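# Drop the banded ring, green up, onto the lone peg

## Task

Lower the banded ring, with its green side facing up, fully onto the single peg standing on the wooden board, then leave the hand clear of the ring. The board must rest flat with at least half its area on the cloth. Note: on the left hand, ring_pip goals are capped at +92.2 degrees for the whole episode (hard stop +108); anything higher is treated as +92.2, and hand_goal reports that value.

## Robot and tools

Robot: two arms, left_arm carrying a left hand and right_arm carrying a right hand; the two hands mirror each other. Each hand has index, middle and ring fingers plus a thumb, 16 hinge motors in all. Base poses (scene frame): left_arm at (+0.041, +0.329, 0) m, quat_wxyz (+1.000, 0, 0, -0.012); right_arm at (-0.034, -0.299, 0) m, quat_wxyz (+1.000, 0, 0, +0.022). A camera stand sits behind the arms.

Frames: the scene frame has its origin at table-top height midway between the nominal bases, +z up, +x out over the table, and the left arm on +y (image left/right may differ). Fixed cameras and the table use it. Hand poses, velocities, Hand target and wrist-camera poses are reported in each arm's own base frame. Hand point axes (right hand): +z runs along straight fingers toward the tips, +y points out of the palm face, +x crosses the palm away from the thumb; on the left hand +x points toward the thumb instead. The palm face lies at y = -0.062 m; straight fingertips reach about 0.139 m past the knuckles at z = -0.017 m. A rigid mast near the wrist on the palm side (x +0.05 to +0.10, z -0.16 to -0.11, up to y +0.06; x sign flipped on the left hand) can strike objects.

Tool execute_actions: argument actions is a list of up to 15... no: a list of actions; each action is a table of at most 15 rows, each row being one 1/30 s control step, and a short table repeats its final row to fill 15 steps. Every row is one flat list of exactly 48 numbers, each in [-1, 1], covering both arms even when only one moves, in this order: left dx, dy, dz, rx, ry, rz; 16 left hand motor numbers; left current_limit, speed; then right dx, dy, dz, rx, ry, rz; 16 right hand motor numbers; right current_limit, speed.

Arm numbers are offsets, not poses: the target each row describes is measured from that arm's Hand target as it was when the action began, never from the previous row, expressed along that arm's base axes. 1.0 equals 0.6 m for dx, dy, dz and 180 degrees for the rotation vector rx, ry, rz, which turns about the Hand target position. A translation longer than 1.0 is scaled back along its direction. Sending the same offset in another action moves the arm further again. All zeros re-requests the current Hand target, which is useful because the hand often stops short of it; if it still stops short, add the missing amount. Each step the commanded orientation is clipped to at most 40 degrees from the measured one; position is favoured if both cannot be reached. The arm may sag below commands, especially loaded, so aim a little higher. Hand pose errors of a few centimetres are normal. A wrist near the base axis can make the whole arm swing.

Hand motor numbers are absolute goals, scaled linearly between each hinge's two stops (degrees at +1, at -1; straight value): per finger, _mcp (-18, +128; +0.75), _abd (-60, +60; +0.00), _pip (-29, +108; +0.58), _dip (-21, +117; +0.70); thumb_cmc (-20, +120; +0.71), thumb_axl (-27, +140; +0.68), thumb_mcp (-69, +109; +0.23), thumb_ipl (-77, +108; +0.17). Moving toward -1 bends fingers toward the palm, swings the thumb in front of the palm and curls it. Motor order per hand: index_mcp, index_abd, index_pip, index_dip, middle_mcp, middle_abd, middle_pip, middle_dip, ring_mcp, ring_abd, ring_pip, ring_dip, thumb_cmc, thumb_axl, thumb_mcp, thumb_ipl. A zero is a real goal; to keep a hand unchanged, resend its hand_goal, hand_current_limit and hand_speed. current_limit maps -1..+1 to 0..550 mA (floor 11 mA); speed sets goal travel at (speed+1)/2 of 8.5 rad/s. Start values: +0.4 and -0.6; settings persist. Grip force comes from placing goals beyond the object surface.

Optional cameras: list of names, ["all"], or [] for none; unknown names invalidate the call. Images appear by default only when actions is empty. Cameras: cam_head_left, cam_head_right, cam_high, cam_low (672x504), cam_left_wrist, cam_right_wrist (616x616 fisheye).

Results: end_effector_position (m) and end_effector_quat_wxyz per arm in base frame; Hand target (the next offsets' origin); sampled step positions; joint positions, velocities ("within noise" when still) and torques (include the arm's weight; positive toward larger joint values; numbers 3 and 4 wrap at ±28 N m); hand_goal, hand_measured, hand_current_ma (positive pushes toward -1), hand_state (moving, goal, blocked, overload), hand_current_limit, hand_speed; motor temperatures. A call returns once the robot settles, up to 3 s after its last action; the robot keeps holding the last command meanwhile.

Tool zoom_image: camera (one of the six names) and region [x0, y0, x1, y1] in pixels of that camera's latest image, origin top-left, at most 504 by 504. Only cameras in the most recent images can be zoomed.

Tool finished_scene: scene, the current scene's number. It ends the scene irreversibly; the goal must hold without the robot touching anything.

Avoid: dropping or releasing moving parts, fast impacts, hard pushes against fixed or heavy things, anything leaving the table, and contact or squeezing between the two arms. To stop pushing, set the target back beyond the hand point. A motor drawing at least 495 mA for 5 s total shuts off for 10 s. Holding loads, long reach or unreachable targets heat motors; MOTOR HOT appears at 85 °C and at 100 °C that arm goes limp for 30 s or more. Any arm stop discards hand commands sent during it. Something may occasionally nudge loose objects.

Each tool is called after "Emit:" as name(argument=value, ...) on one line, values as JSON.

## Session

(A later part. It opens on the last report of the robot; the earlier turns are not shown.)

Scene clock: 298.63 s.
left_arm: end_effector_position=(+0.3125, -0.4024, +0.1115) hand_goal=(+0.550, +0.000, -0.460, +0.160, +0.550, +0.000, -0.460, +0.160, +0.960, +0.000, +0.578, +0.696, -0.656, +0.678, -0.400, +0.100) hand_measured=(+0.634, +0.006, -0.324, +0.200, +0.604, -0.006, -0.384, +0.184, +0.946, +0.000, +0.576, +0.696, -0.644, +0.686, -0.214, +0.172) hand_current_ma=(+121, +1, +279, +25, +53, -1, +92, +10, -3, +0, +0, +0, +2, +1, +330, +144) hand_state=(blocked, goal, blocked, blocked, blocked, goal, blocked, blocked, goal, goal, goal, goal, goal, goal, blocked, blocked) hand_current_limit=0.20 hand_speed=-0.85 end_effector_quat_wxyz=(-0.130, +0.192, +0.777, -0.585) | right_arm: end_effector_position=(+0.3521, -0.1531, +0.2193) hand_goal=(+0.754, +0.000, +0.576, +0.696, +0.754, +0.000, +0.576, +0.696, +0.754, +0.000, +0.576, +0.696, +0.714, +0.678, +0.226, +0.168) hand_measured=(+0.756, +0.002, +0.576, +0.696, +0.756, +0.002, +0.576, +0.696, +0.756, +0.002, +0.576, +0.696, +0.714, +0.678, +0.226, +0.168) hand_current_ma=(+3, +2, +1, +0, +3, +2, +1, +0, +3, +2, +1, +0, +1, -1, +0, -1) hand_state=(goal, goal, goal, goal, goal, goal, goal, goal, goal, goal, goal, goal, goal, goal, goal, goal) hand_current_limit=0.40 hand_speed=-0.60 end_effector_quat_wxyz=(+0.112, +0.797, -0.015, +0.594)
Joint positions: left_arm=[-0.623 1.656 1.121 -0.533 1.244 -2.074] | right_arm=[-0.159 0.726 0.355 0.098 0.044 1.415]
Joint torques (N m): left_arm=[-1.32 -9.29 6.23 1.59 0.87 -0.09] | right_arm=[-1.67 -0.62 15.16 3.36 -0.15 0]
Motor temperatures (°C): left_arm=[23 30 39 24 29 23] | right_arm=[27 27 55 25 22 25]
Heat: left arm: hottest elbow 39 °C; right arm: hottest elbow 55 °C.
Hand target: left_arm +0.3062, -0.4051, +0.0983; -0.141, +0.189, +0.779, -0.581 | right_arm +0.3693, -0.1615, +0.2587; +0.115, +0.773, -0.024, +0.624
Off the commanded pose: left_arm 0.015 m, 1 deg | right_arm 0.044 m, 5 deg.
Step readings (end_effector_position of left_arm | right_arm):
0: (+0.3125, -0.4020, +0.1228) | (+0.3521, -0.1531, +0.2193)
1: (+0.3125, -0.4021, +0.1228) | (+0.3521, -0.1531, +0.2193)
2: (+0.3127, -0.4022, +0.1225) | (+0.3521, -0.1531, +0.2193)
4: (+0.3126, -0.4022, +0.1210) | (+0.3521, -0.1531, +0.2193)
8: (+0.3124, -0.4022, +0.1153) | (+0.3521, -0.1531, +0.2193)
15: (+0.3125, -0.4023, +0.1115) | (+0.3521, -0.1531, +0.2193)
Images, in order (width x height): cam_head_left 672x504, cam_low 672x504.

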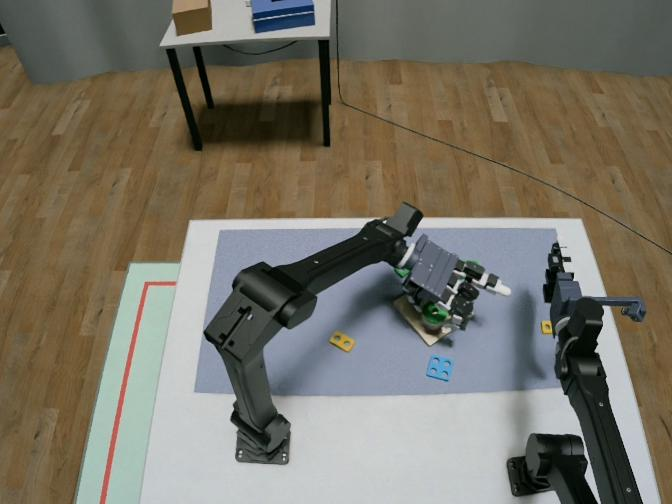

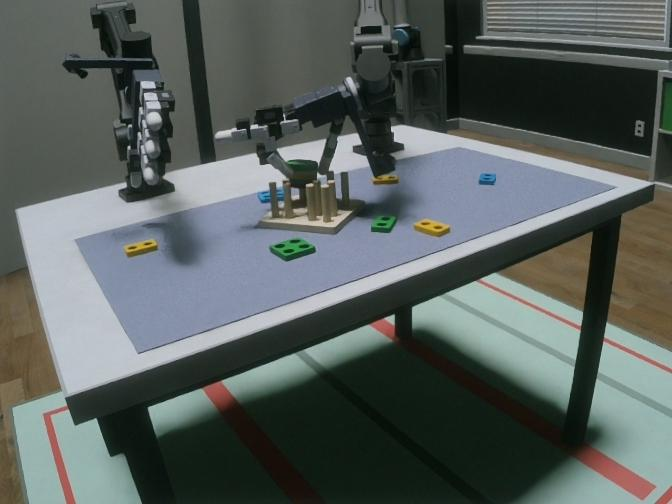

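Emit:
execute_actions(actions=[[[0,0,-0.02,0,0,0,0.55,0,-0.46,0.16,0.55,0,-0.46,0.16,0.959,0,0.577,0.696,-0.657,0.677,-0.40,0.1,0.2,-0.85,0,0,0,0,0,0,0.754,0,0.576,0.696,0.754,0,0.576,0.696,0.754,0,0.576,0.696,0.714,0.678,0.226,0.168,0.4,-0.6]]], cameras=["cam_head_left","cam_low"])

Emit:
zoom_image(camera="cam_low", region=[240, 90, 390, 240])

Emit:
zoom_image(camera="cam_head_left", region=[370, 240, 490, 360])

Scene clock: 303.80 s.
left_arm: end_effector_position=(+0.3125, -0.4028, +0.1046) hand_goal=(+0.550, +0.000, -0.460, +0.160, +0.550, +0.000, -0.460, +0.160, +0.960, +0.000, +0.578, +0.696, -0.656, +0.678, -0.400, +0.100) hand_measured=(+0.634, +0.010, -0.324, +0.200, +0.604, -0.008, -0.384, +0.184, +0.946, +0.000, +0.576, +0.696, -0.644, +0.686, -0.214, +0.172) hand_current_ma=(+124, +1, +278, +25, +53, -1, +92, +10, -3, +0, +0, +0, +2, +1, +330, +144) hand_state=(blocked, goal, blocked, blocked, blocked, goal, blocked, blocked, goal, goal, goal, goal, goal, goal, blocked, blocked) hand_current_limit=0.20 hand_speed=-0.85 end_effector_quat_wxyz=(-0.130, +0.191, +0.777, -0.586) | right_arm: end_effector_position=(+0.3521, -0.1531, +0.2193) hand_goal=(+0.754, +0.000, +0.576, +0.696, +0.754, +0.000, +0.576, +0.696, +0.754, +0.000, +0.576, +0.696, +0.714, +0.678, +0.226, +0.168) hand_measured=(+0.756, +0.002, +0.576, +0.696, +0.756, +0.002, +0.576, +0.696, +0.756, +0.002, +0.576, +0.696, +0.714, +0.678, +0.226, +0.168) hand_current_ma=(+3, +2, +1, +0, +3, +2, +1, +0, +3, +2, +1, +0, +1, -1, +0, -1) hand_state=(goal, goal, goal, goal, goal, goal, goal, goal, goal, goal, goal, goal, goal, goal, goal, goal) hand_current_limit=0.40 hand_speed=-0.60 end_effector_quat_wxyz=(+0.112, +0.797, -0.015, +0.594)
Joint positions: left_arm=[-0.623 1.665 1.11 -0.504 1.244 -2.083] | right_arm=[-0.159 0.726 0.355 0.098 0.044 1.415]
Joint torques (N m): left_arm=[-1.26 -8.82 5.96 1.68 0.87 0] | right_arm=[-1.73 -0.56 15.15 3.36 -0.15 0]
Motor temperatures (°C): left_arm=[23 31 39 24 29 23] | right_arm=[27 27 55 25 22 25]
Heat: left arm: hottest elbow 39 °C; right arm: hottest elbow 55 °C.
Hand target: left_arm +0.3062, -0.4051, +0.0862; -0.141, +0.189, +0.779, -0.581 | right_arm +0.3693, -0.1615, +0.2587; +0.115, +0.773, -0.024, +0.624
Off the commanded pose: left_arm 0.020 m, 1 deg | right_arm 0.044 m, 5 deg.
Step readings (end_effector_position of left_arm | right_arm):
0: (+0.3125, -0.4024, +0.1115) | (+0.3521, -0.1531, +0.2193)
1: (+0.3126, -0.4024, +0.1115) | (+0.3521, -0.1531, +0.2193)
2: (+0.3126, -0.4024, +0.1110) | (+0.3521, -0.1531, +0.2193)
4: (+0.3124, -0.4023, +0.1096) | (+0.3521, -0.1531, +0.2193)
8: (+0.3124, -0.4026, +0.1056) | (+0.3521, -0.1531, +0.2193)
15: (+0.3125, -0.4027, +0.1046) | (+0.3521, -0.1531, +0.2193)
Images, in order (width x height): cam_head_left 672x504, cam_low 672x504.

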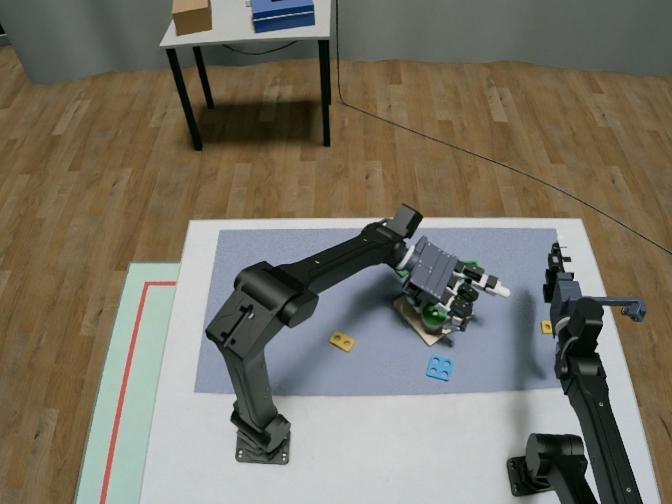

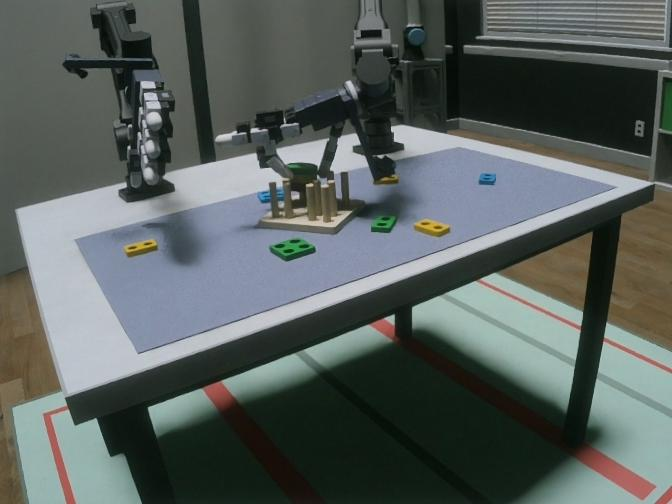

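Scaled by 3.360 from the camera's 672x504 image, which has a finer 960x720 frame.

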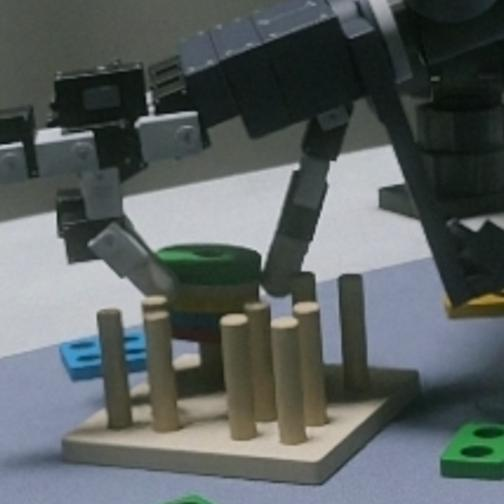

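Scaled by 4.200 from the camera's 672x504 image, which has a finer 960x720 frame.

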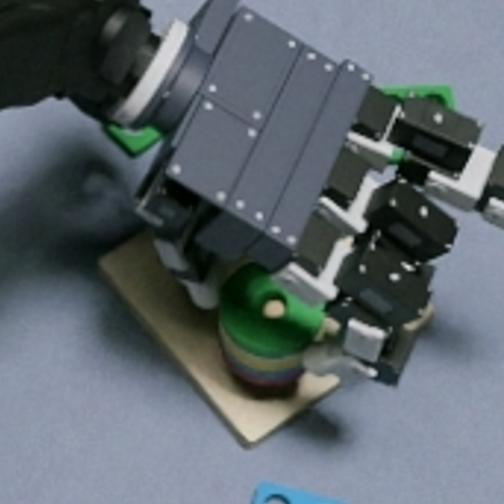

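Emit:
execute_actions(actions=[[[0,0,-0.022,0,0,0,0.55,0,-0.46,0.16,0.55,0,-0.46,0.16,0.959,0,0.577,0.696,-0.657,0.677,-0.40,0.1,0.2,-0.85,0,0,0,0,0,0,0.754,0,0.576,0.696,0.754,0,0.576,0.696,0.754,0,0.576,0.696,0.714,0.678,0.226,0.168,0.4,-0.6]]], cameras=["cam_head_left","cam_low"])

Emit:
zoom_image(camera="cam_low", region=[240, 90, 390, 240])

Emit:
zoom_image(camera="cam_head_left", region=[370, 240, 490, 360])

Scene clock: 308.73 s.
left_arm: end_effector_position=(+0.3128, -0.4036, +0.0919) hand_goal=(+0.550, +0.000, -0.460, +0.160, +0.550, +0.000, -0.460, +0.160, +0.960, +0.000, +0.578, +0.696, -0.656, +0.678, -0.400, +0.100) hand_measured=(+0.636, +0.012, -0.324, +0.200, +0.604, -0.010, -0.384, +0.184, +0.946, +0.000, +0.576, +0.696, -0.644, +0.686, -0.214, +0.172) hand_current_ma=(+128, +2, +278, +25, +53, -1, +92, +10, -3, +0, +0, +0, +3, +1, +330, +144) hand_state=(blocked, goal, blocked, blocked, blocked, goal, blocked, blocked, goal, goal, goal, goal, goal, goal, blocked, blocked) hand_current_limit=0.20 hand_speed=-0.85 end_effector_quat_wxyz=(-0.130, +0.192, +0.776, -0.586) | right_arm: end_effector_position=(+0.3521, -0.1531, +0.2193) hand_goal=(+0.754, +0.000, +0.576, +0.696, +0.754, +0.000, +0.576, +0.696, +0.754, +0.000, +0.576, +0.696, +0.714, +0.678, +0.226, +0.168) hand_measured=(+0.756, +0.002, +0.576, +0.696, +0.756, +0.002, +0.576, +0.696, +0.756, +0.002, +0.576, +0.696, +0.714, +0.678, +0.226, +0.168) hand_current_ma=(+3, +2, +1, +0, +3, +2, +1, +0, +3, +2, +1, +0, +1, -1, +0, -1) hand_state=(goal, goal, goal, goal, goal, goal, goal, goal, goal, goal, goal, goal, goal, goal, goal, goal) hand_current_limit=0.40 hand_speed=-0.60 end_effector_quat_wxyz=(+0.112, +0.797, -0.015, +0.594)
Joint positions: left_arm=[-0.624 1.685 1.097 -0.468 1.245 -2.084] | right_arm=[-0.159 0.726 0.355 0.098 0.044 1.415]
Joint torques (N m): left_arm=[-1.32 -8.88 5.78 1.62 0.83 0.02] | right_arm=[-1.67 -0.62 15.16 3.36 -0.16 0]
Motor temperatures (°C): left_arm=[23 31 39 24 29 23] | right_arm=[27 27 55 25 22 25]
Heat: left arm: hottest elbow 39 °C; right arm: hottest elbow 55 °C.
Hand target: left_arm +0.3062, -0.4051, +0.0730; -0.141, +0.189, +0.779, -0.581 | right_arm +0.3693, -0.1615, +0.2587; +0.115, +0.773, -0.024, +0.624
Off the commanded pose: left_arm 0.020 m, 2 deg | right_arm 0.044 m, 5 deg.
Step readings (end_effector_position of left_arm | right_arm):
0: (+0.3125, -0.4028, +0.1046) | (+0.3521, -0.1531, +0.2193)
1: (+0.3126, -0.4028, +0.1046) | (+0.3521, -0.1531, +0.2193)
2: (+0.3125, -0.4028, +0.1042) | (+0.3521, -0.1531, +0.2193)
4: (+0.3126, -0.4029, +0.1024) | (+0.3521, -0.1531, +0.2193)
8: (+0.3128, -0.4032, +0.0969) | (+0.3521, -0.1531, +0.2193)
15: (+0.3128, -0.4036, +0.0920) | (+0.3521, -0.1531, +0.2193)
Images, in order (width x height): cam_head_left 672x504, cam_low 672x504.

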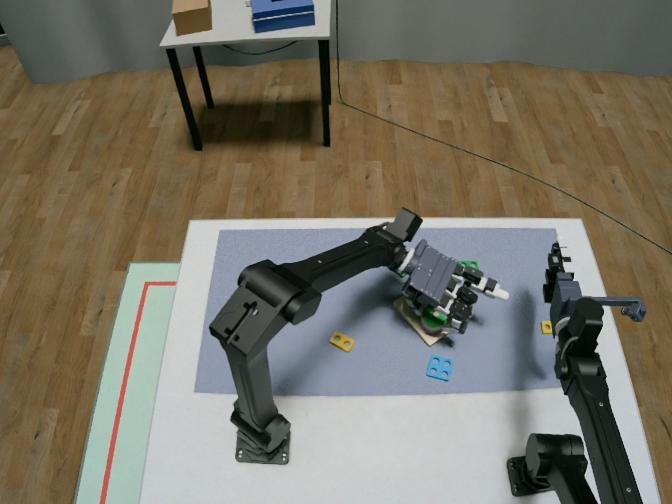

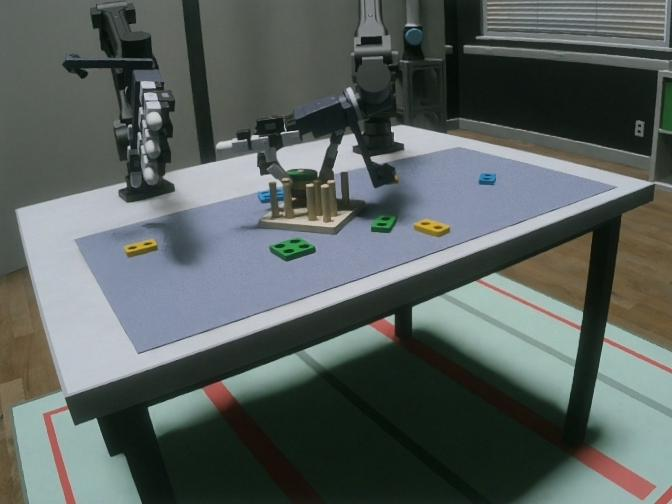

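Scaled by 3.360 from the camera's 672x504 image, which has a finer 960x720 frame.

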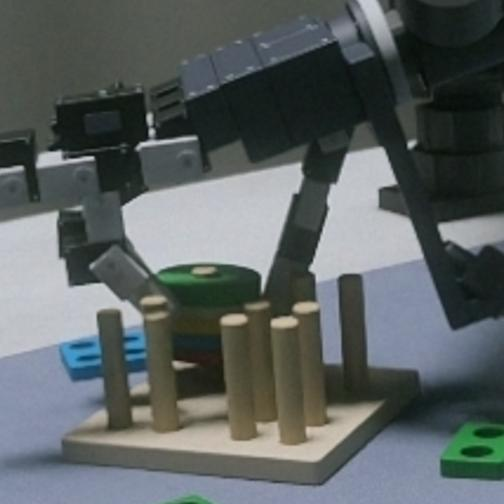

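Scaled by 4.200 from the camera's 672x504 image, which has a finer 960x720 frame.

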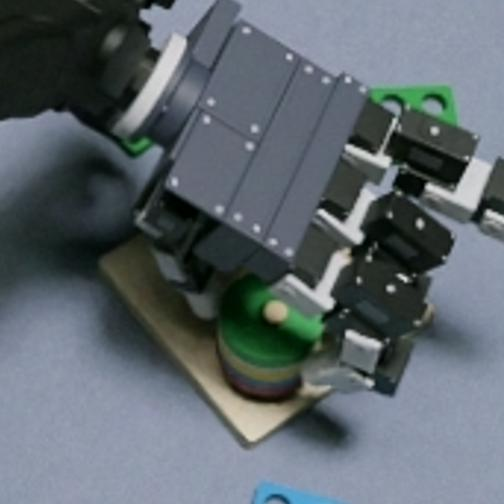

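Emit:
execute_actions(actions=[[[0,0.001,-0.018,0,0,0,0.55,0,-0.46,0.16,0.55,0,-0.46,0.16,0.959,0,0.577,0.696,-0.657,0.677,-0.40,0.1,0.2,-0.85,0,0,0,0,0,0,0.754,0,0.576,0.696,0.754,0,0.576,0.696,0.754,0,0.576,0.696,0.714,0.678,0.226,0.168,0.4,-0.6]]], cameras=["cam_head_left","cam_low"])

Emit:
zoom_image(camera="cam_low", region=[240, 90, 390, 240])

Emit:
zoom_image(camera="cam_head_left", region=[370, 240, 490, 360])

Scene clock: 314.27 s.
left_arm: end_effector_position=(+0.3130, -0.4037, +0.0807) hand_goal=(+0.550, +0.000, -0.460, +0.160, +0.550, +0.000, -0.460, +0.160, +0.960, +0.000, +0.578, +0.696, -0.656, +0.678, -0.400, +0.100) hand_measured=(+0.636, +0.012, -0.324, +0.200, +0.604, -0.010, -0.384, +0.184, +0.946, +0.000, +0.576, +0.696, -0.644, +0.686, -0.214, +0.172) hand_current_ma=(+128, +2, +278, +25, +53, -1, +92, +10, -3, +0, +0, +0, +3, +1, +330, +144) hand_state=(blocked, goal, blocked, blocked, blocked, goal, blocked, blocked, goal, goal, goal, goal, goal, goal, blocked, blocked) hand_current_limit=0.20 hand_speed=-0.85 end_effector_quat_wxyz=(-0.130, +0.191, +0.777, -0.586) | right_arm: end_effector_position=(+0.3521, -0.1531, +0.2193) hand_goal=(+0.754, +0.000, +0.576, +0.696, +0.754, +0.000, +0.576, +0.696, +0.754, +0.000, +0.576, +0.696, +0.714, +0.678, +0.226, +0.168) hand_measured=(+0.756, +0.002, +0.576, +0.696, +0.756, +0.002, +0.576, +0.696, +0.756, +0.002, +0.576, +0.696, +0.714, +0.678, +0.226, +0.168) hand_current_ma=(+3, +2, +1, +0, +3, +2, +1, +0, +3, +2, +1, +0, +1, -1, +0, -1) hand_state=(goal, goal, goal, goal, goal, goal, goal, goal, goal, goal, goal, goal, goal, goal, goal, goal) hand_current_limit=0.40 hand_speed=-0.60 end_effector_quat_wxyz=(+0.112, +0.797, -0.015, +0.594)
Joint positions: left_arm=[-0.624 1.704 1.086 -0.441 1.245 -2.084] | right_arm=[-0.159 0.726 0.355 0.098 0.044 1.415]
Joint torques (N m): left_arm=[-1.14 -9.05 5.6 1.58 0.85 0.03] | right_arm=[-1.73 -0.56 15.15 3.36 -0.15 0]
Motor temperatures (°C): left_arm=[23 31 39 24 29 23] | right_arm=[27 27 55 25 22 25]
Heat: left arm: hottest elbow 39 °C; right arm: hottest elbow 55 °C.
Hand target: left_arm +0.3062, -0.4045, +0.0622; -0.141, +0.189, +0.779, -0.581 | right_arm +0.3693, -0.1615, +0.2587; +0.115, +0.773, -0.024, +0.624
Off the commanded pose: left_arm 0.020 m, 1 deg | right_arm 0.044 m, 5 deg.
Step readings (end_effector_position of left_arm | right_arm):
0: (+0.3128, -0.4036, +0.0919) | (+0.3521, -0.1531, +0.2193)
1: (+0.3128, -0.4036, +0.0919) | (+0.3521, -0.1531, +0.2193)
2: (+0.3128, -0.4036, +0.0915) | (+0.3521, -0.1531, +0.2193)
4: (+0.3128, -0.4036, +0.0900) | (+0.3521, -0.1531, +0.2193)
8: (+0.3128, -0.4036, +0.0845) | (+0.3521, -0.1531, +0.2193)
15: (+0.3129, -0.4037, +0.0807) | (+0.3521, -0.1531, +0.2193)
Images, in order (width x height): cam_head_left 672x504, cam_low 672x504.

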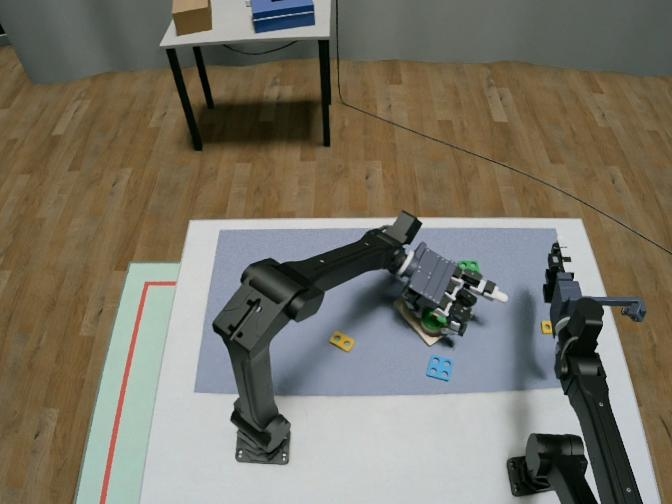

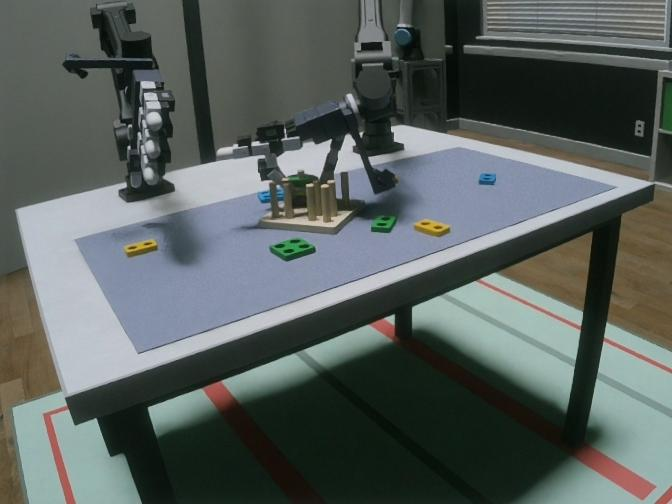

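Scaled by 3.360 from the camera's 672x504 image, which has a finer 960x720 frame.

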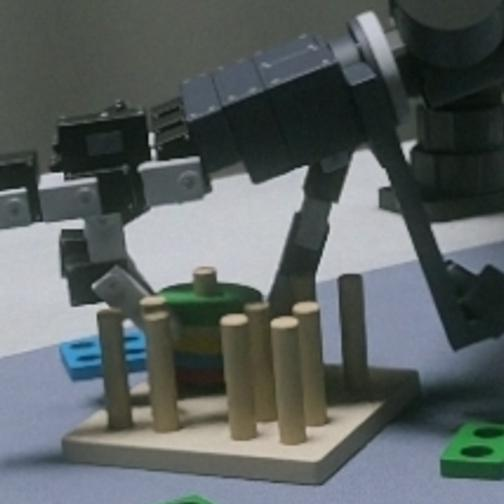

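Scaled by 4.200 from the camera's 672x504 image, which has a finer 960x720 frame.

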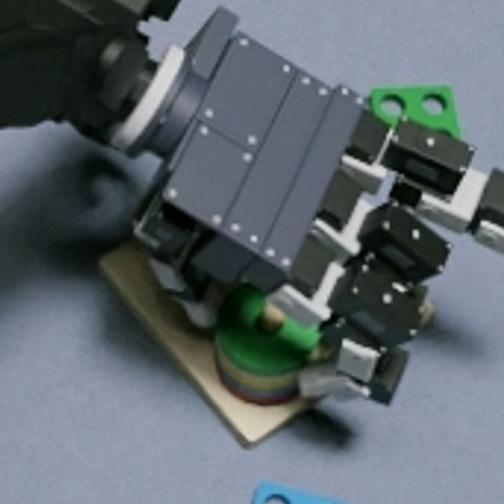

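Emit:
execute_actions(actions=[[[-0.001,0,-0.011,0,0,0,0.55,0,-0.46,0.16,0.55,0,-0.46,0.16,0.959,0,0.577,0.696,-0.657,0.677,-0.40,0.1,0.2,-0.85,0,0,0,0,0,0,0.754,0,0.576,0.696,0.754,0,0.576,0.696,0.754,0,0.576,0.696,0.714,0.678,0.226,0.168,0.4,-0.6]]], cameras=["cam_head_left","cam_low"])

Emit:
zoom_image(camera="cam_low", region=[260, 140, 360, 240])

Emit:
zoom_image(camera="cam_head_left", region=[370, 240, 490, 360])

Scene clock: 319.03 s.
left_arm: end_effector_position=(+0.3131, -0.4040, +0.0771) hand_goal=(+0.550, +0.000, -0.460, +0.160, +0.550, +0.000, -0.460, +0.160, +0.960, +0.000, +0.578, +0.696, -0.656, +0.678, -0.400, +0.100) hand_measured=(+0.636, +0.012, -0.324, +0.200, +0.604, -0.010, -0.384, +0.184, +0.946, +0.000, +0.576, +0.696, -0.644, +0.686, -0.214, +0.172) hand_current_ma=(+129, +2, +278, +25, +53, -1, +92, +10, -3, +0, +0, +0, +3, +1, +330, +144) hand_state=(blocked, goal, blocked, blocked, blocked, goal, blocked, blocked, goal, goal, goal, goal, goal, goal, blocked, blocked) hand_current_limit=0.20 hand_speed=-0.85 end_effector_quat_wxyz=(-0.129, +0.192, +0.776, -0.587) | right_arm: end_effector_position=(+0.3521, -0.1531, +0.2193) hand_goal=(+0.754, +0.000, +0.576, +0.696, +0.754, +0.000, +0.576, +0.696, +0.754, +0.000, +0.576, +0.696, +0.714, +0.678, +0.226, +0.168) hand_measured=(+0.756, +0.002, +0.576, +0.696, +0.756, +0.002, +0.576, +0.696, +0.756, +0.002, +0.576, +0.696, +0.714, +0.678, +0.226, +0.168) hand_current_ma=(+3, +2, +1, +0, +3, +2, +1, +0, +3, +2, +1, +0, +1, -1, +0, -1) hand_state=(goal, goal, goal, goal, goal, goal, goal, goal, goal, goal, goal, goal, goal, goal, goal, goal) hand_current_limit=0.40 hand_speed=-0.60 end_effector_quat_wxyz=(+0.112, +0.797, -0.015, +0.594)
Joint positions: left_arm=[-0.624 1.709 1.08 -0.425 1.246 -2.086] | right_arm=[-0.159 0.726 0.355 0.098 0.044 1.415]
Joint torques (N m): left_arm=[-1.08 -8.7 5.44 1.66 0.8 0.04] | right_arm=[-1.67 -0.62 15.16 3.37 -0.15 0]
Motor temperatures (°C): left_arm=[23 31 39 24 29 23] | right_arm=[27 27 55 25 22 25]
Heat: left arm: hottest elbow 39 °C; right arm: hottest elbow 55 °C.
Hand target: left_arm +0.3057, -0.4045, +0.0556; -0.141, +0.189, +0.779, -0.581 | right_arm +0.3693, -0.1615, +0.2587; +0.115, +0.773, -0.024, +0.624
Off the commanded pose: left_arm 0.023 m, 2 deg | right_arm 0.044 m, 5 deg.
Step readings (end_effector_position of left_arm | right_arm):
0: (+0.3130, -0.4037, +0.0807) | (+0.3521, -0.1531, +0.2193)
1: (+0.3130, -0.4037, +0.0807) | (+0.3521, -0.1531, +0.2193)
2: (+0.3130, -0.4038, +0.0805) | (+0.3521, -0.1531, +0.2193)
4: (+0.3130, -0.4037, +0.0796) | (+0.3521, -0.1531, +0.2193)
8: (+0.3130, -0.4038, +0.0771) | (+0.3521, -0.1531, +0.2193)
15: (+0.3131, -0.4040, +0.0770) | (+0.3521, -0.1531, +0.2193)
Images, in order (width x height): cam_head_left 672x504, cam_low 672x504.

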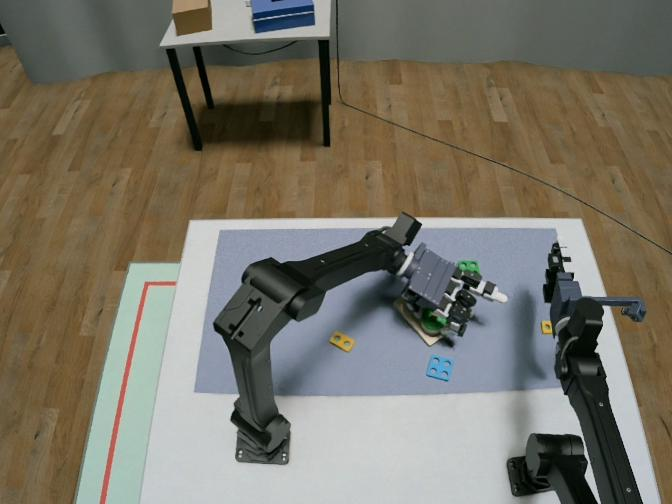

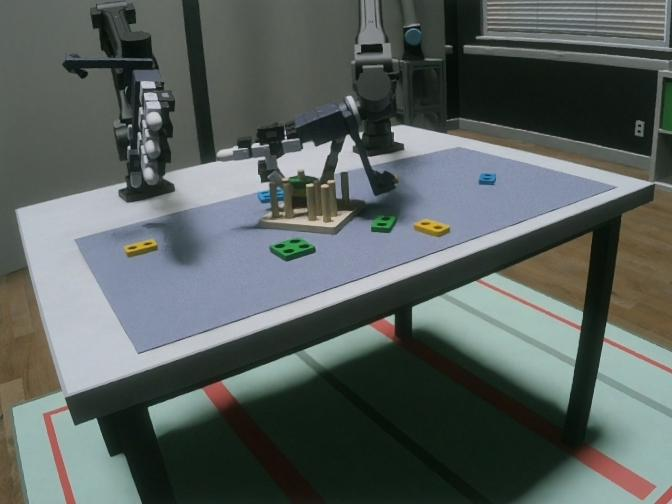

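Scaled by 5.040 from the camera's 672x504 image, which has a finer 960x720 frame.

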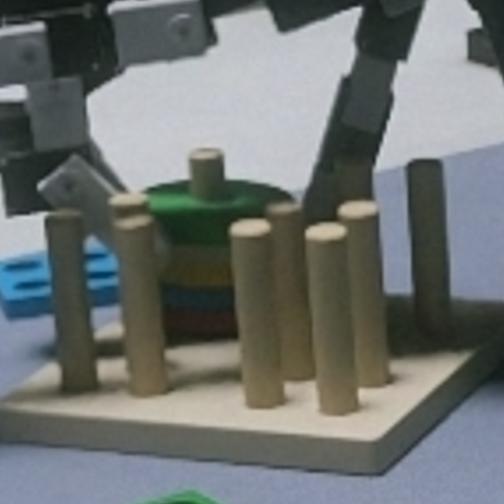

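Scaled by 4.200 from the camera's 672x504 image, which has a finer 960x720 frame.

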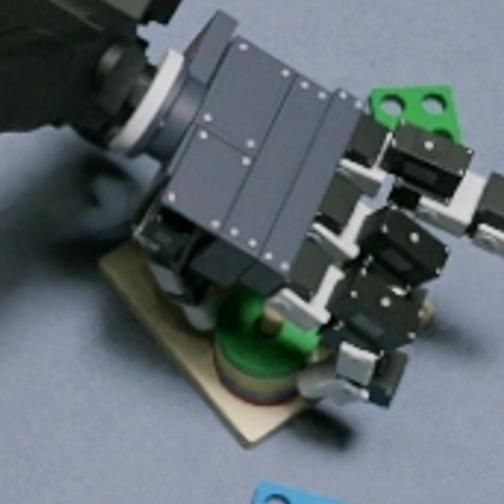

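Emit:
execute_actions(actions=[[[0,0,-0.010,0,0,0,0.55,0,-0.46,0.16,0.55,0,-0.46,0.16,0.959,0,0.577,0.696,-0.657,0.677,-0.40,0.1,0.2,-0.85,0,0,0,0,0,0,0.754,0,0.576,0.696,0.754,0,0.576,0.696,0.754,0,0.576,0.696,0.714,0.678,0.226,0.168,0.4,-0.6]]], cameras=["cam_head_left","cam_low"])

Emit:
zoom_image(camera="cam_low", region=[260, 140, 360, 240])

Emit:
zoom_image(camera="cam_head_left", region=[390, 280, 460, 350])

Scene clock: 328.33 s.
left_arm: end_effector_position=(+0.3130, -0.4043, +0.0763) hand_goal=(+0.550, +0.000, -0.460, +0.160, +0.550, +0.000, -0.460, +0.160, +0.960, +0.000, +0.578, +0.696, -0.656, +0.678, -0.400, +0.100) hand_measured=(+0.636, +0.012, -0.324, +0.200, +0.604, -0.010, -0.384, +0.184, +0.946, +0.000, +0.576, +0.696, -0.644, +0.686, -0.214, +0.172) hand_current_ma=(+131, +2, +276, +25, +53, -1, +90, +10, -3, +0, +0, +0, +3, +2, +330, +144) hand_state=(blocked, goal, blocked, blocked, blocked, goal, blocked, blocked, goal, goal, goal, goal, goal, goal, blocked, blocked) hand_current_limit=0.20 hand_speed=-0.85 end_effector_quat_wxyz=(-0.128, +0.193, +0.774, -0.589) | right_arm: end_effector_position=(+0.3521, -0.1531, +0.2193) hand_goal=(+0.754, +0.000, +0.576, +0.696, +0.754, +0.000, +0.576, +0.696, +0.754, +0.000, +0.576, +0.696, +0.714, +0.678, +0.226, +0.168) hand_measured=(+0.756, +0.002, +0.576, +0.696, +0.756, +0.002, +0.576, +0.696, +0.756, +0.002, +0.576, +0.696, +0.714, +0.678, +0.226, +0.168) hand_current_ma=(+3, +2, +1, +0, +3, +2, +1, +0, +3, +2, +1, +0, +1, -1, +0, -1) hand_state=(goal, goal, goal, goal, goal, goal, goal, goal, goal, goal, goal, goal, goal, goal, goal, goal) hand_current_limit=0.40 hand_speed=-0.60 end_effector_quat_wxyz=(+0.112, +0.797, -0.015, +0.594)
Joint positions: left_arm=[-0.624 1.709 1.076 -0.412 1.249 -2.089] | right_arm=[-0.159 0.726 0.355 0.098 0.044 1.415]
Joint torques (N m): left_arm=[-1.14 -8.12 5.29 1.8 0.71 0.08] | right_arm=[-1.61 -0.62 15.17 3.34 -0.15 0]
Motor temperatures (°C): left_arm=[23 31 38 24 29 23] | right_arm=[27 27 55 25 22 25]
Heat: left arm: hottest elbow 38 °C; right arm: hottest elbow 55 °C.
Hand target: left_arm +0.3057, -0.4045, +0.0497; -0.141, +0.189, +0.779, -0.581 | right_arm +0.3693, -0.1615, +0.2587; +0.115, +0.773, -0.024, +0.624
Off the commanded pose: left_arm 0.028 m, 2 deg | right_arm 0.044 m, 5 deg.
Step readings (end_effector_position of left_arm | right_arm):
0: (+0.3131, -0.4040, +0.0771) | (+0.3521, -0.1531, +0.2193)
1: (+0.3131, -0.4040, +0.0771) | (+0.3521, -0.1531, +0.2193)
2: (+0.3130, -0.4039, +0.0768) | (+0.3521, -0.1531, +0.2193)
4: (+0.3130, -0.4041, +0.0766) | (+0.3521, -0.1531, +0.2193)
8: (+0.3130, -0.4043, +0.0764) | (+0.3521, -0.1531, +0.2193)
15: (+0.3130, -0.4043, +0.0763) | (+0.3521, -0.1531, +0.2193)
Images, in order (width x height): cam_head_left 672x504, cam_low 672x504.

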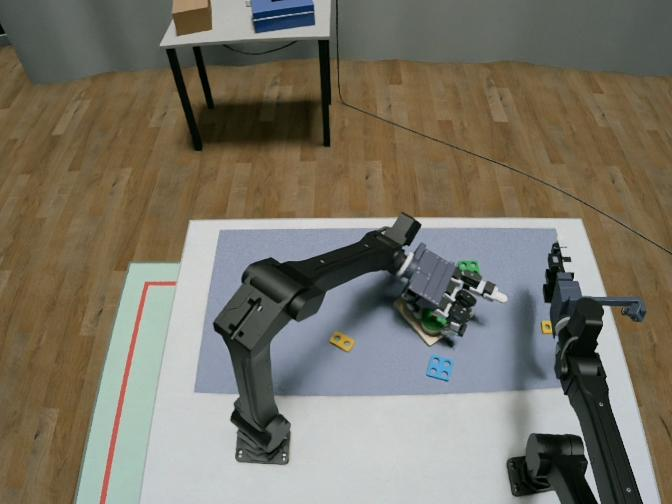

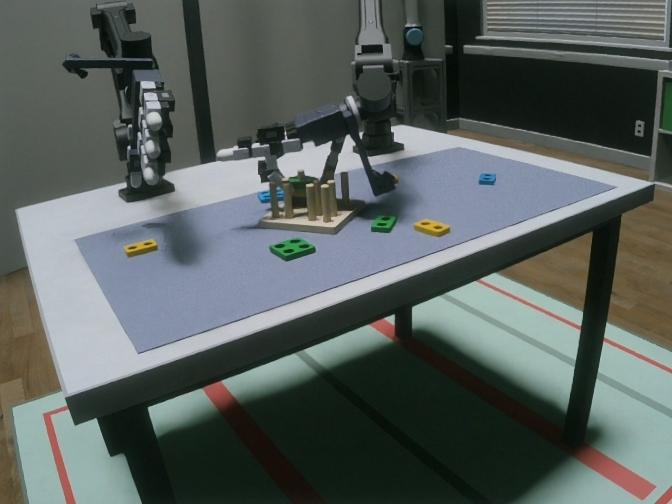

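Scaled by 5.040 from the camera's 672x504 image, which has a finer 960x720 frame.

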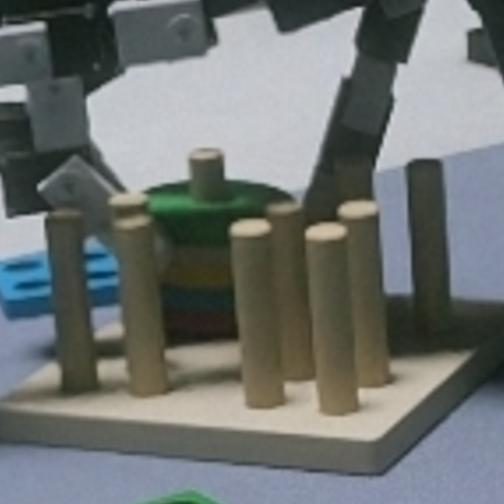

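Scaled by 7.200 from the camera's 672x504 image, which has a finer 960x720 frame.

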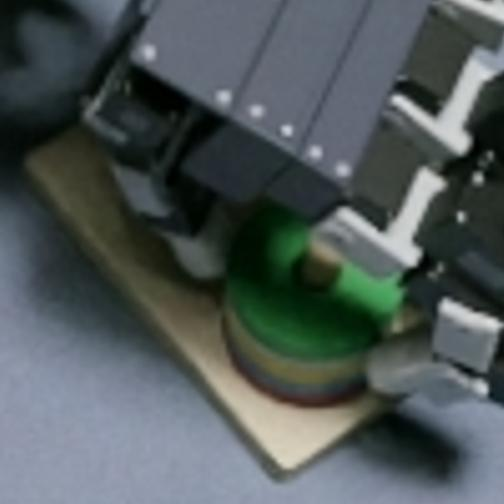

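Emit:
zoom_image(camera="cam_low", region=[275, 160, 325, 210])

Emit:
zoom_image(camera="cam_head_left", region=[410, 295, 460, 345])

Scaled by 10.080 from the camera's 672x504 image, which has a finer 960x720 frame.

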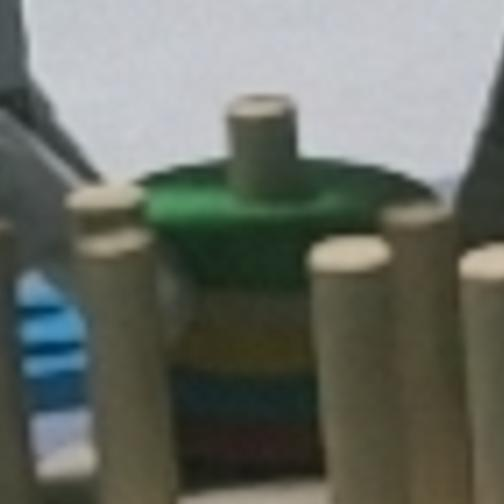

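Scaled by 10.080 from the camera's 672x504 image, which has a finer 960x720 frame.

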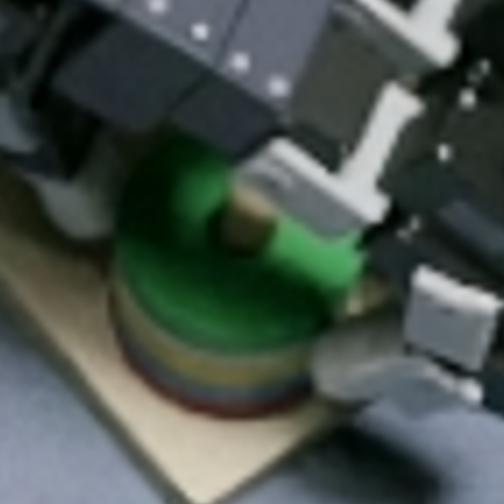

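Emit:
execute_actions(actions=[[[0,0,0.009,0,0,0,0.63,0,-0.30,0.22,0.63,0,-0.30,0.22,0.959,0,0.577,0.696,-0.657,0.677,-0.22,0.168,0.2,-0.75,0,0,0,0,0,0,0.754,0,0.576,0.696,0.754,0,0.576,0.696,0.754,0,0.576,0.696,0.714,0.678,0.226,0.168,0.4,-0.6]]], cameras=["cam_head_left","cam_low"])

Emit:
zoom_image(camera="cam_low", region=[275, 160, 325, 210])

Emit:
zoom_image(camera="cam_head_left", region=[410, 295, 460, 345])

Scene clock: 350.37 s.
left_arm: end_effector_position=(+0.3126, -0.4040, +0.0716) hand_goal=(+0.630, +0.000, -0.300, +0.220, +0.630, +0.000, -0.300, +0.220, +0.960, +0.000, +0.578, +0.696, -0.656, +0.678, -0.220, +0.168) hand_measured=(+0.638, +0.006, -0.296, +0.226, +0.622, -0.004, -0.302, +0.220, +0.946, +0.000, +0.576, +0.696, -0.654, +0.680, -0.212, +0.176) hand_current_ma=(+1, +1, +0, +1, -1, +0, +0, +0, -3, +0, +0, +0, +0, +0, +2, +2) hand_state=(goal, goal, goal, goal, goal, goal, goal, goal, goal, goal, goal, goal, goal, goal, goal, goal) hand_current_limit=0.20 hand_speed=-0.75 end_effector_quat_wxyz=(-0.131, +0.190, +0.776, -0.587) | right_arm: end_effector_position=(+0.3521, -0.1531, +0.2193) hand_goal=(+0.754, +0.000, +0.576, +0.696, +0.754, +0.000, +0.576, +0.696, +0.754, +0.000, +0.576, +0.696, +0.714, +0.678, +0.226, +0.168) hand_measured=(+0.756, +0.002, +0.576, +0.696, +0.756, +0.002, +0.576, +0.696, +0.756, +0.002, +0.576, +0.696, +0.714, +0.678, +0.226, +0.168) hand_current_ma=(+3, +2, +1, +0, +3, +2, +1, +0, +3, +2, +1, +0, +1, -1, +0, -1) hand_state=(goal, goal, goal, goal, goal, goal, goal, goal, goal, goal, goal, goal, goal, goal, goal, goal) hand_current_limit=0.40 hand_speed=-0.60 end_effector_quat_wxyz=(+0.112, +0.797, -0.015, +0.594)
Joint positions: left_arm=[-0.624 1.719 1.076 -0.412 1.248 -2.089] | right_arm=[-0.159 0.726 0.355 0.098 0.044 1.415]
Joint torques (N m): left_arm=[-1.14 -9.29 5.67 1.31 0.73 0.06] | right_arm=[-1.73 -0.56 15.17 3.36 -0.15 0]
Motor temperatures (°C): left_arm=[23 30 38 24 29 23] | right_arm=[27 27 55 25 22 25]
Heat: left arm: hottest elbow 38 °C; right arm: hottest elbow 55 °C.
Hand target: left_arm +0.3057, -0.4045, +0.0550; -0.141, +0.189, +0.779, -0.581 | right_arm +0.3693, -0.1615, +0.2587; +0.115, +0.773, -0.024, +0.624
Off the commanded pose: left_arm 0.018 m, 1 deg | right_arm 0.044 m, 5 deg.
Step readings (end_effector_position of left_arm | right_arm):
0: (+0.3130, -0.4043, +0.0763) | (+0.3521, -0.1531, +0.2193)
1: (+0.3130, -0.4043, +0.0763) | (+0.3521, -0.1531, +0.2193)
2: (+0.3130, -0.4043, +0.0763) | (+0.3521, -0.1531, +0.2193)
4: (+0.3129, -0.4043, +0.0759) | (+0.3521, -0.1531, +0.2193)
8: (+0.3127, -0.4040, +0.0726) | (+0.3521, -0.1531, +0.2193)
15: (+0.3126, -0.4040, +0.0716) | (+0.3521, -0.1531, +0.2193)
Images, in order (width x height): cam_head_left 672x504, cam_low 672x504.

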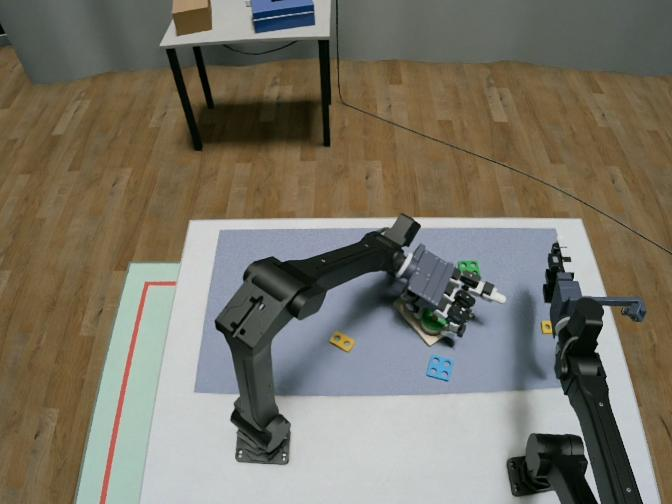

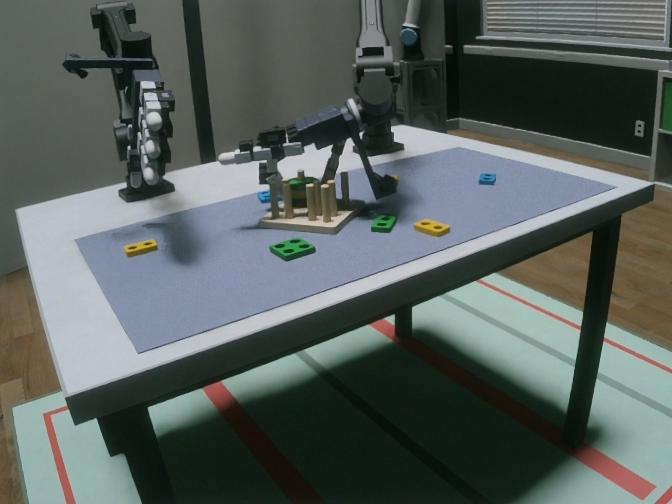

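Scaled by 10.080 from the camera's 672x504 image, which has a finer 960x720 frame.

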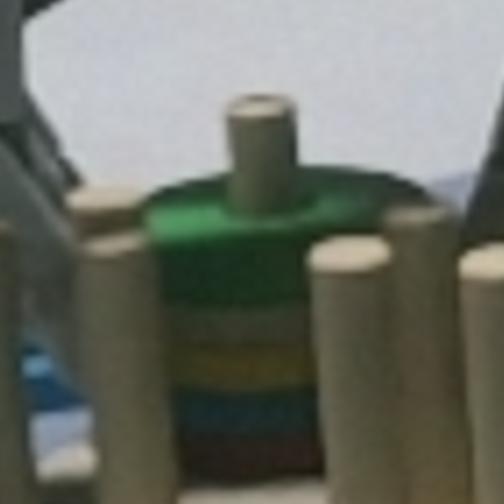

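Scaled by 10.080 from the camera's 672x504 image, which has a finer 960x720 frame.

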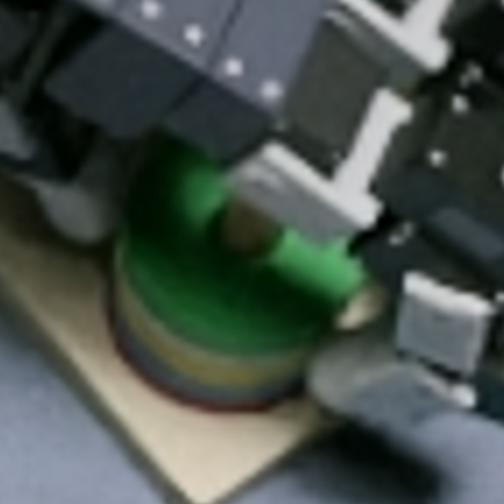

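Emit:
execute_actions(actions=[[[0,0,0.002,0,0,0,0.616,0,0.139,0.261,0.616,0,0.139,0.261,0.959,0,0.577,0.696,-0.657,0.677,0.0,0.168,0.3,-0.7,0,0,0,0,0,0,0.754,0,0.576,0.696,0.754,0,0.576,0.696,0.754,0,0.576,0.696,0.714,0.678,0.226,0.168,0.4,-0.6]]], cameras=["cam_head_left","cam_low"])

Emit:
zoom_image(camera="cam_low", region=[240, 110, 360, 230])

Emit:
zoom_image(camera="cam_head_left", region=[370, 240, 490, 360])

Scene clock: 355.43 s.
left_arm: end_effector_position=(+0.3127, -0.4039, +0.0714) hand_goal=(+0.616, +0.000, +0.140, +0.262, +0.616, +0.000, +0.140, +0.262, +0.960, +0.000, +0.578, +0.696, -0.656, +0.678, +0.000, +0.168) hand_measured=(+0.610, +0.004, +0.134, +0.260, +0.610, -0.004, +0.136, +0.260, +0.946, +0.000, +0.576, +0.696, -0.654, +0.680, -0.002, +0.170) hand_current_ma=(-1, +0, -1, +0, -1, +0, +0, +0, -3, +0, +0, +0, +0, +0, +0, +0) hand_state=(goal, goal, goal, goal, goal, goal, goal, goal, goal, goal, goal, goal, goal, goal, goal, goal) hand_current_limit=0.30 hand_speed=-0.70 end_effector_quat_wxyz=(-0.131, +0.190, +0.776, -0.587) | right_arm: end_effector_position=(+0.3521, -0.1531, +0.2193) hand_goal=(+0.754, +0.000, +0.576, +0.696, +0.754, +0.000, +0.576, +0.696, +0.754, +0.000, +0.576, +0.696, +0.714, +0.678, +0.226, +0.168) hand_measured=(+0.756, +0.002, +0.576, +0.696, +0.756, +0.002, +0.576, +0.696, +0.756, +0.002, +0.576, +0.696, +0.714, +0.678, +0.226, +0.168) hand_current_ma=(+3, +2, +1, +0, +3, +2, +1, +0, +3, +2, +1, +0, +1, -1, +0, -1) hand_state=(goal, goal, goal, goal, goal, goal, goal, goal, goal, goal, goal, goal, goal, goal, goal, goal) hand_current_limit=0.40 hand_speed=-0.60 end_effector_quat_wxyz=(+0.112, +0.797, -0.015, +0.594)
Joint positions: left_arm=[-0.624 1.719 1.076 -0.412 1.247 -2.089] | right_arm=[-0.159 0.726 0.355 0.098 0.044 1.415]
Joint torques (N m): left_arm=[-1.32 -9.47 5.75 1.22 0.78 0.05] | right_arm=[-1.67 -0.62 15.16 3.37 -0.15 0]
Motor temperatures (°C): left_arm=[23 30 38 24 29 23] | right_arm=[27 27 55 25 22 25]
Heat: left arm: hottest elbow 38 °C; right arm: hottest elbow 55 °C.
Hand target: left_arm +0.3056, -0.4045, +0.0562; -0.141, +0.189, +0.779, -0.581 | right_arm +0.3693, -0.1615, +0.2587; +0.115, +0.773, -0.024, +0.624
Off the commanded pose: left_arm 0.017 m, 1 deg | right_arm 0.044 m, 5 deg.
Step readings (end_effector_position of left_arm | right_arm):
0: (+0.3126, -0.4040, +0.0716) | (+0.3521, -0.1531, +0.2193)
1: (+0.3126, -0.4040, +0.0716) | (+0.3521, -0.1531, +0.2193)
2: (+0.3126, -0.4040, +0.0716) | (+0.3521, -0.1531, +0.2193)
4: (+0.3127, -0.4039, +0.0714) | (+0.3521, -0.1531, +0.2193)
8: (+0.3127, -0.4039, +0.0714) | (+0.3521, -0.1531, +0.2193)
15: (+0.3127, -0.4039, +0.0714) | (+0.3521, -0.1531, +0.2193)
Images, in order (width x height): cam_head_left 672x504, cam_low 672x504.

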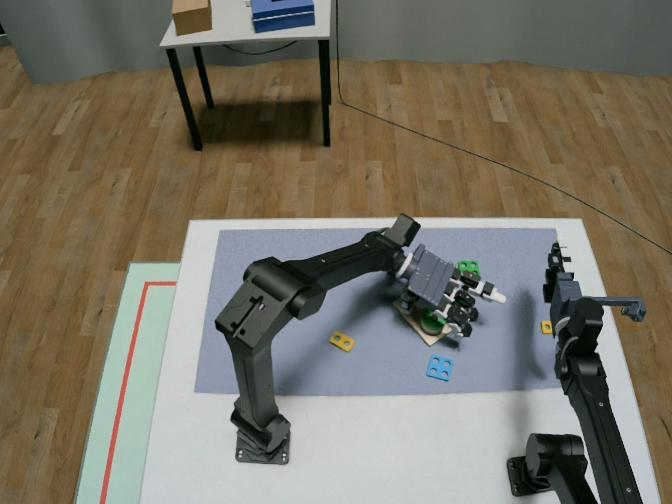

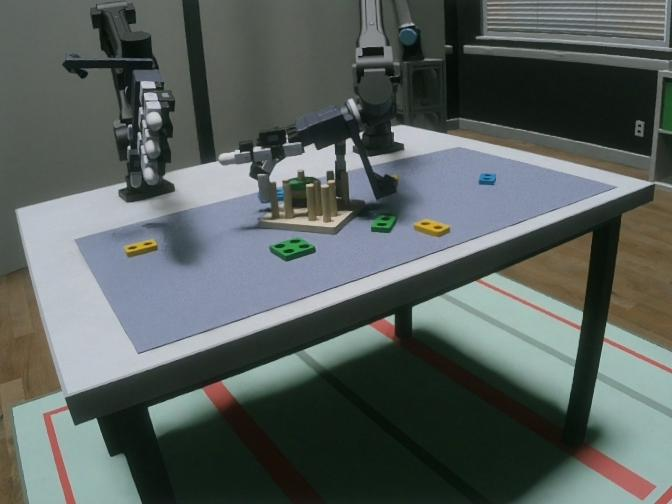

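Scaled by 4.200 from the camera's 672x504 image, which has a finer 960x720 frame.

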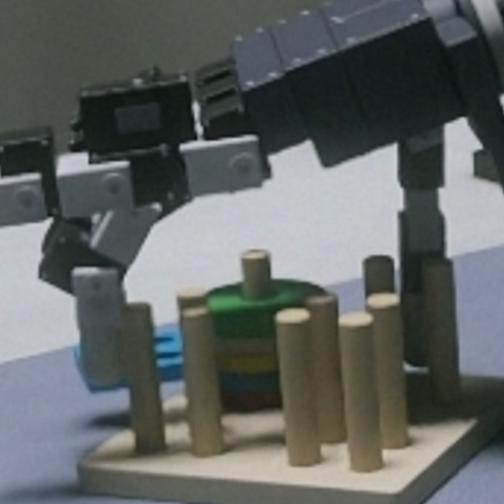

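Scaled by 4.200 from the camera's 672x504 image, which has a finer 960x720 frame.

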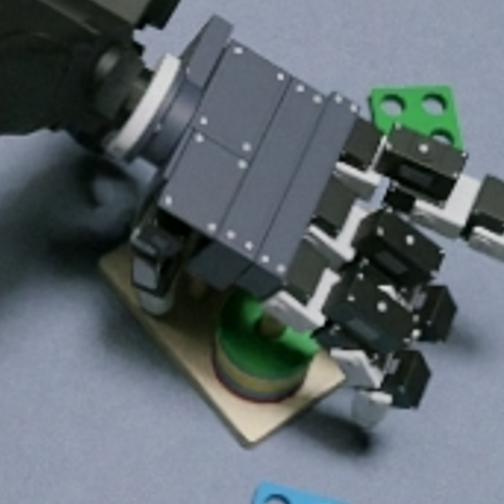

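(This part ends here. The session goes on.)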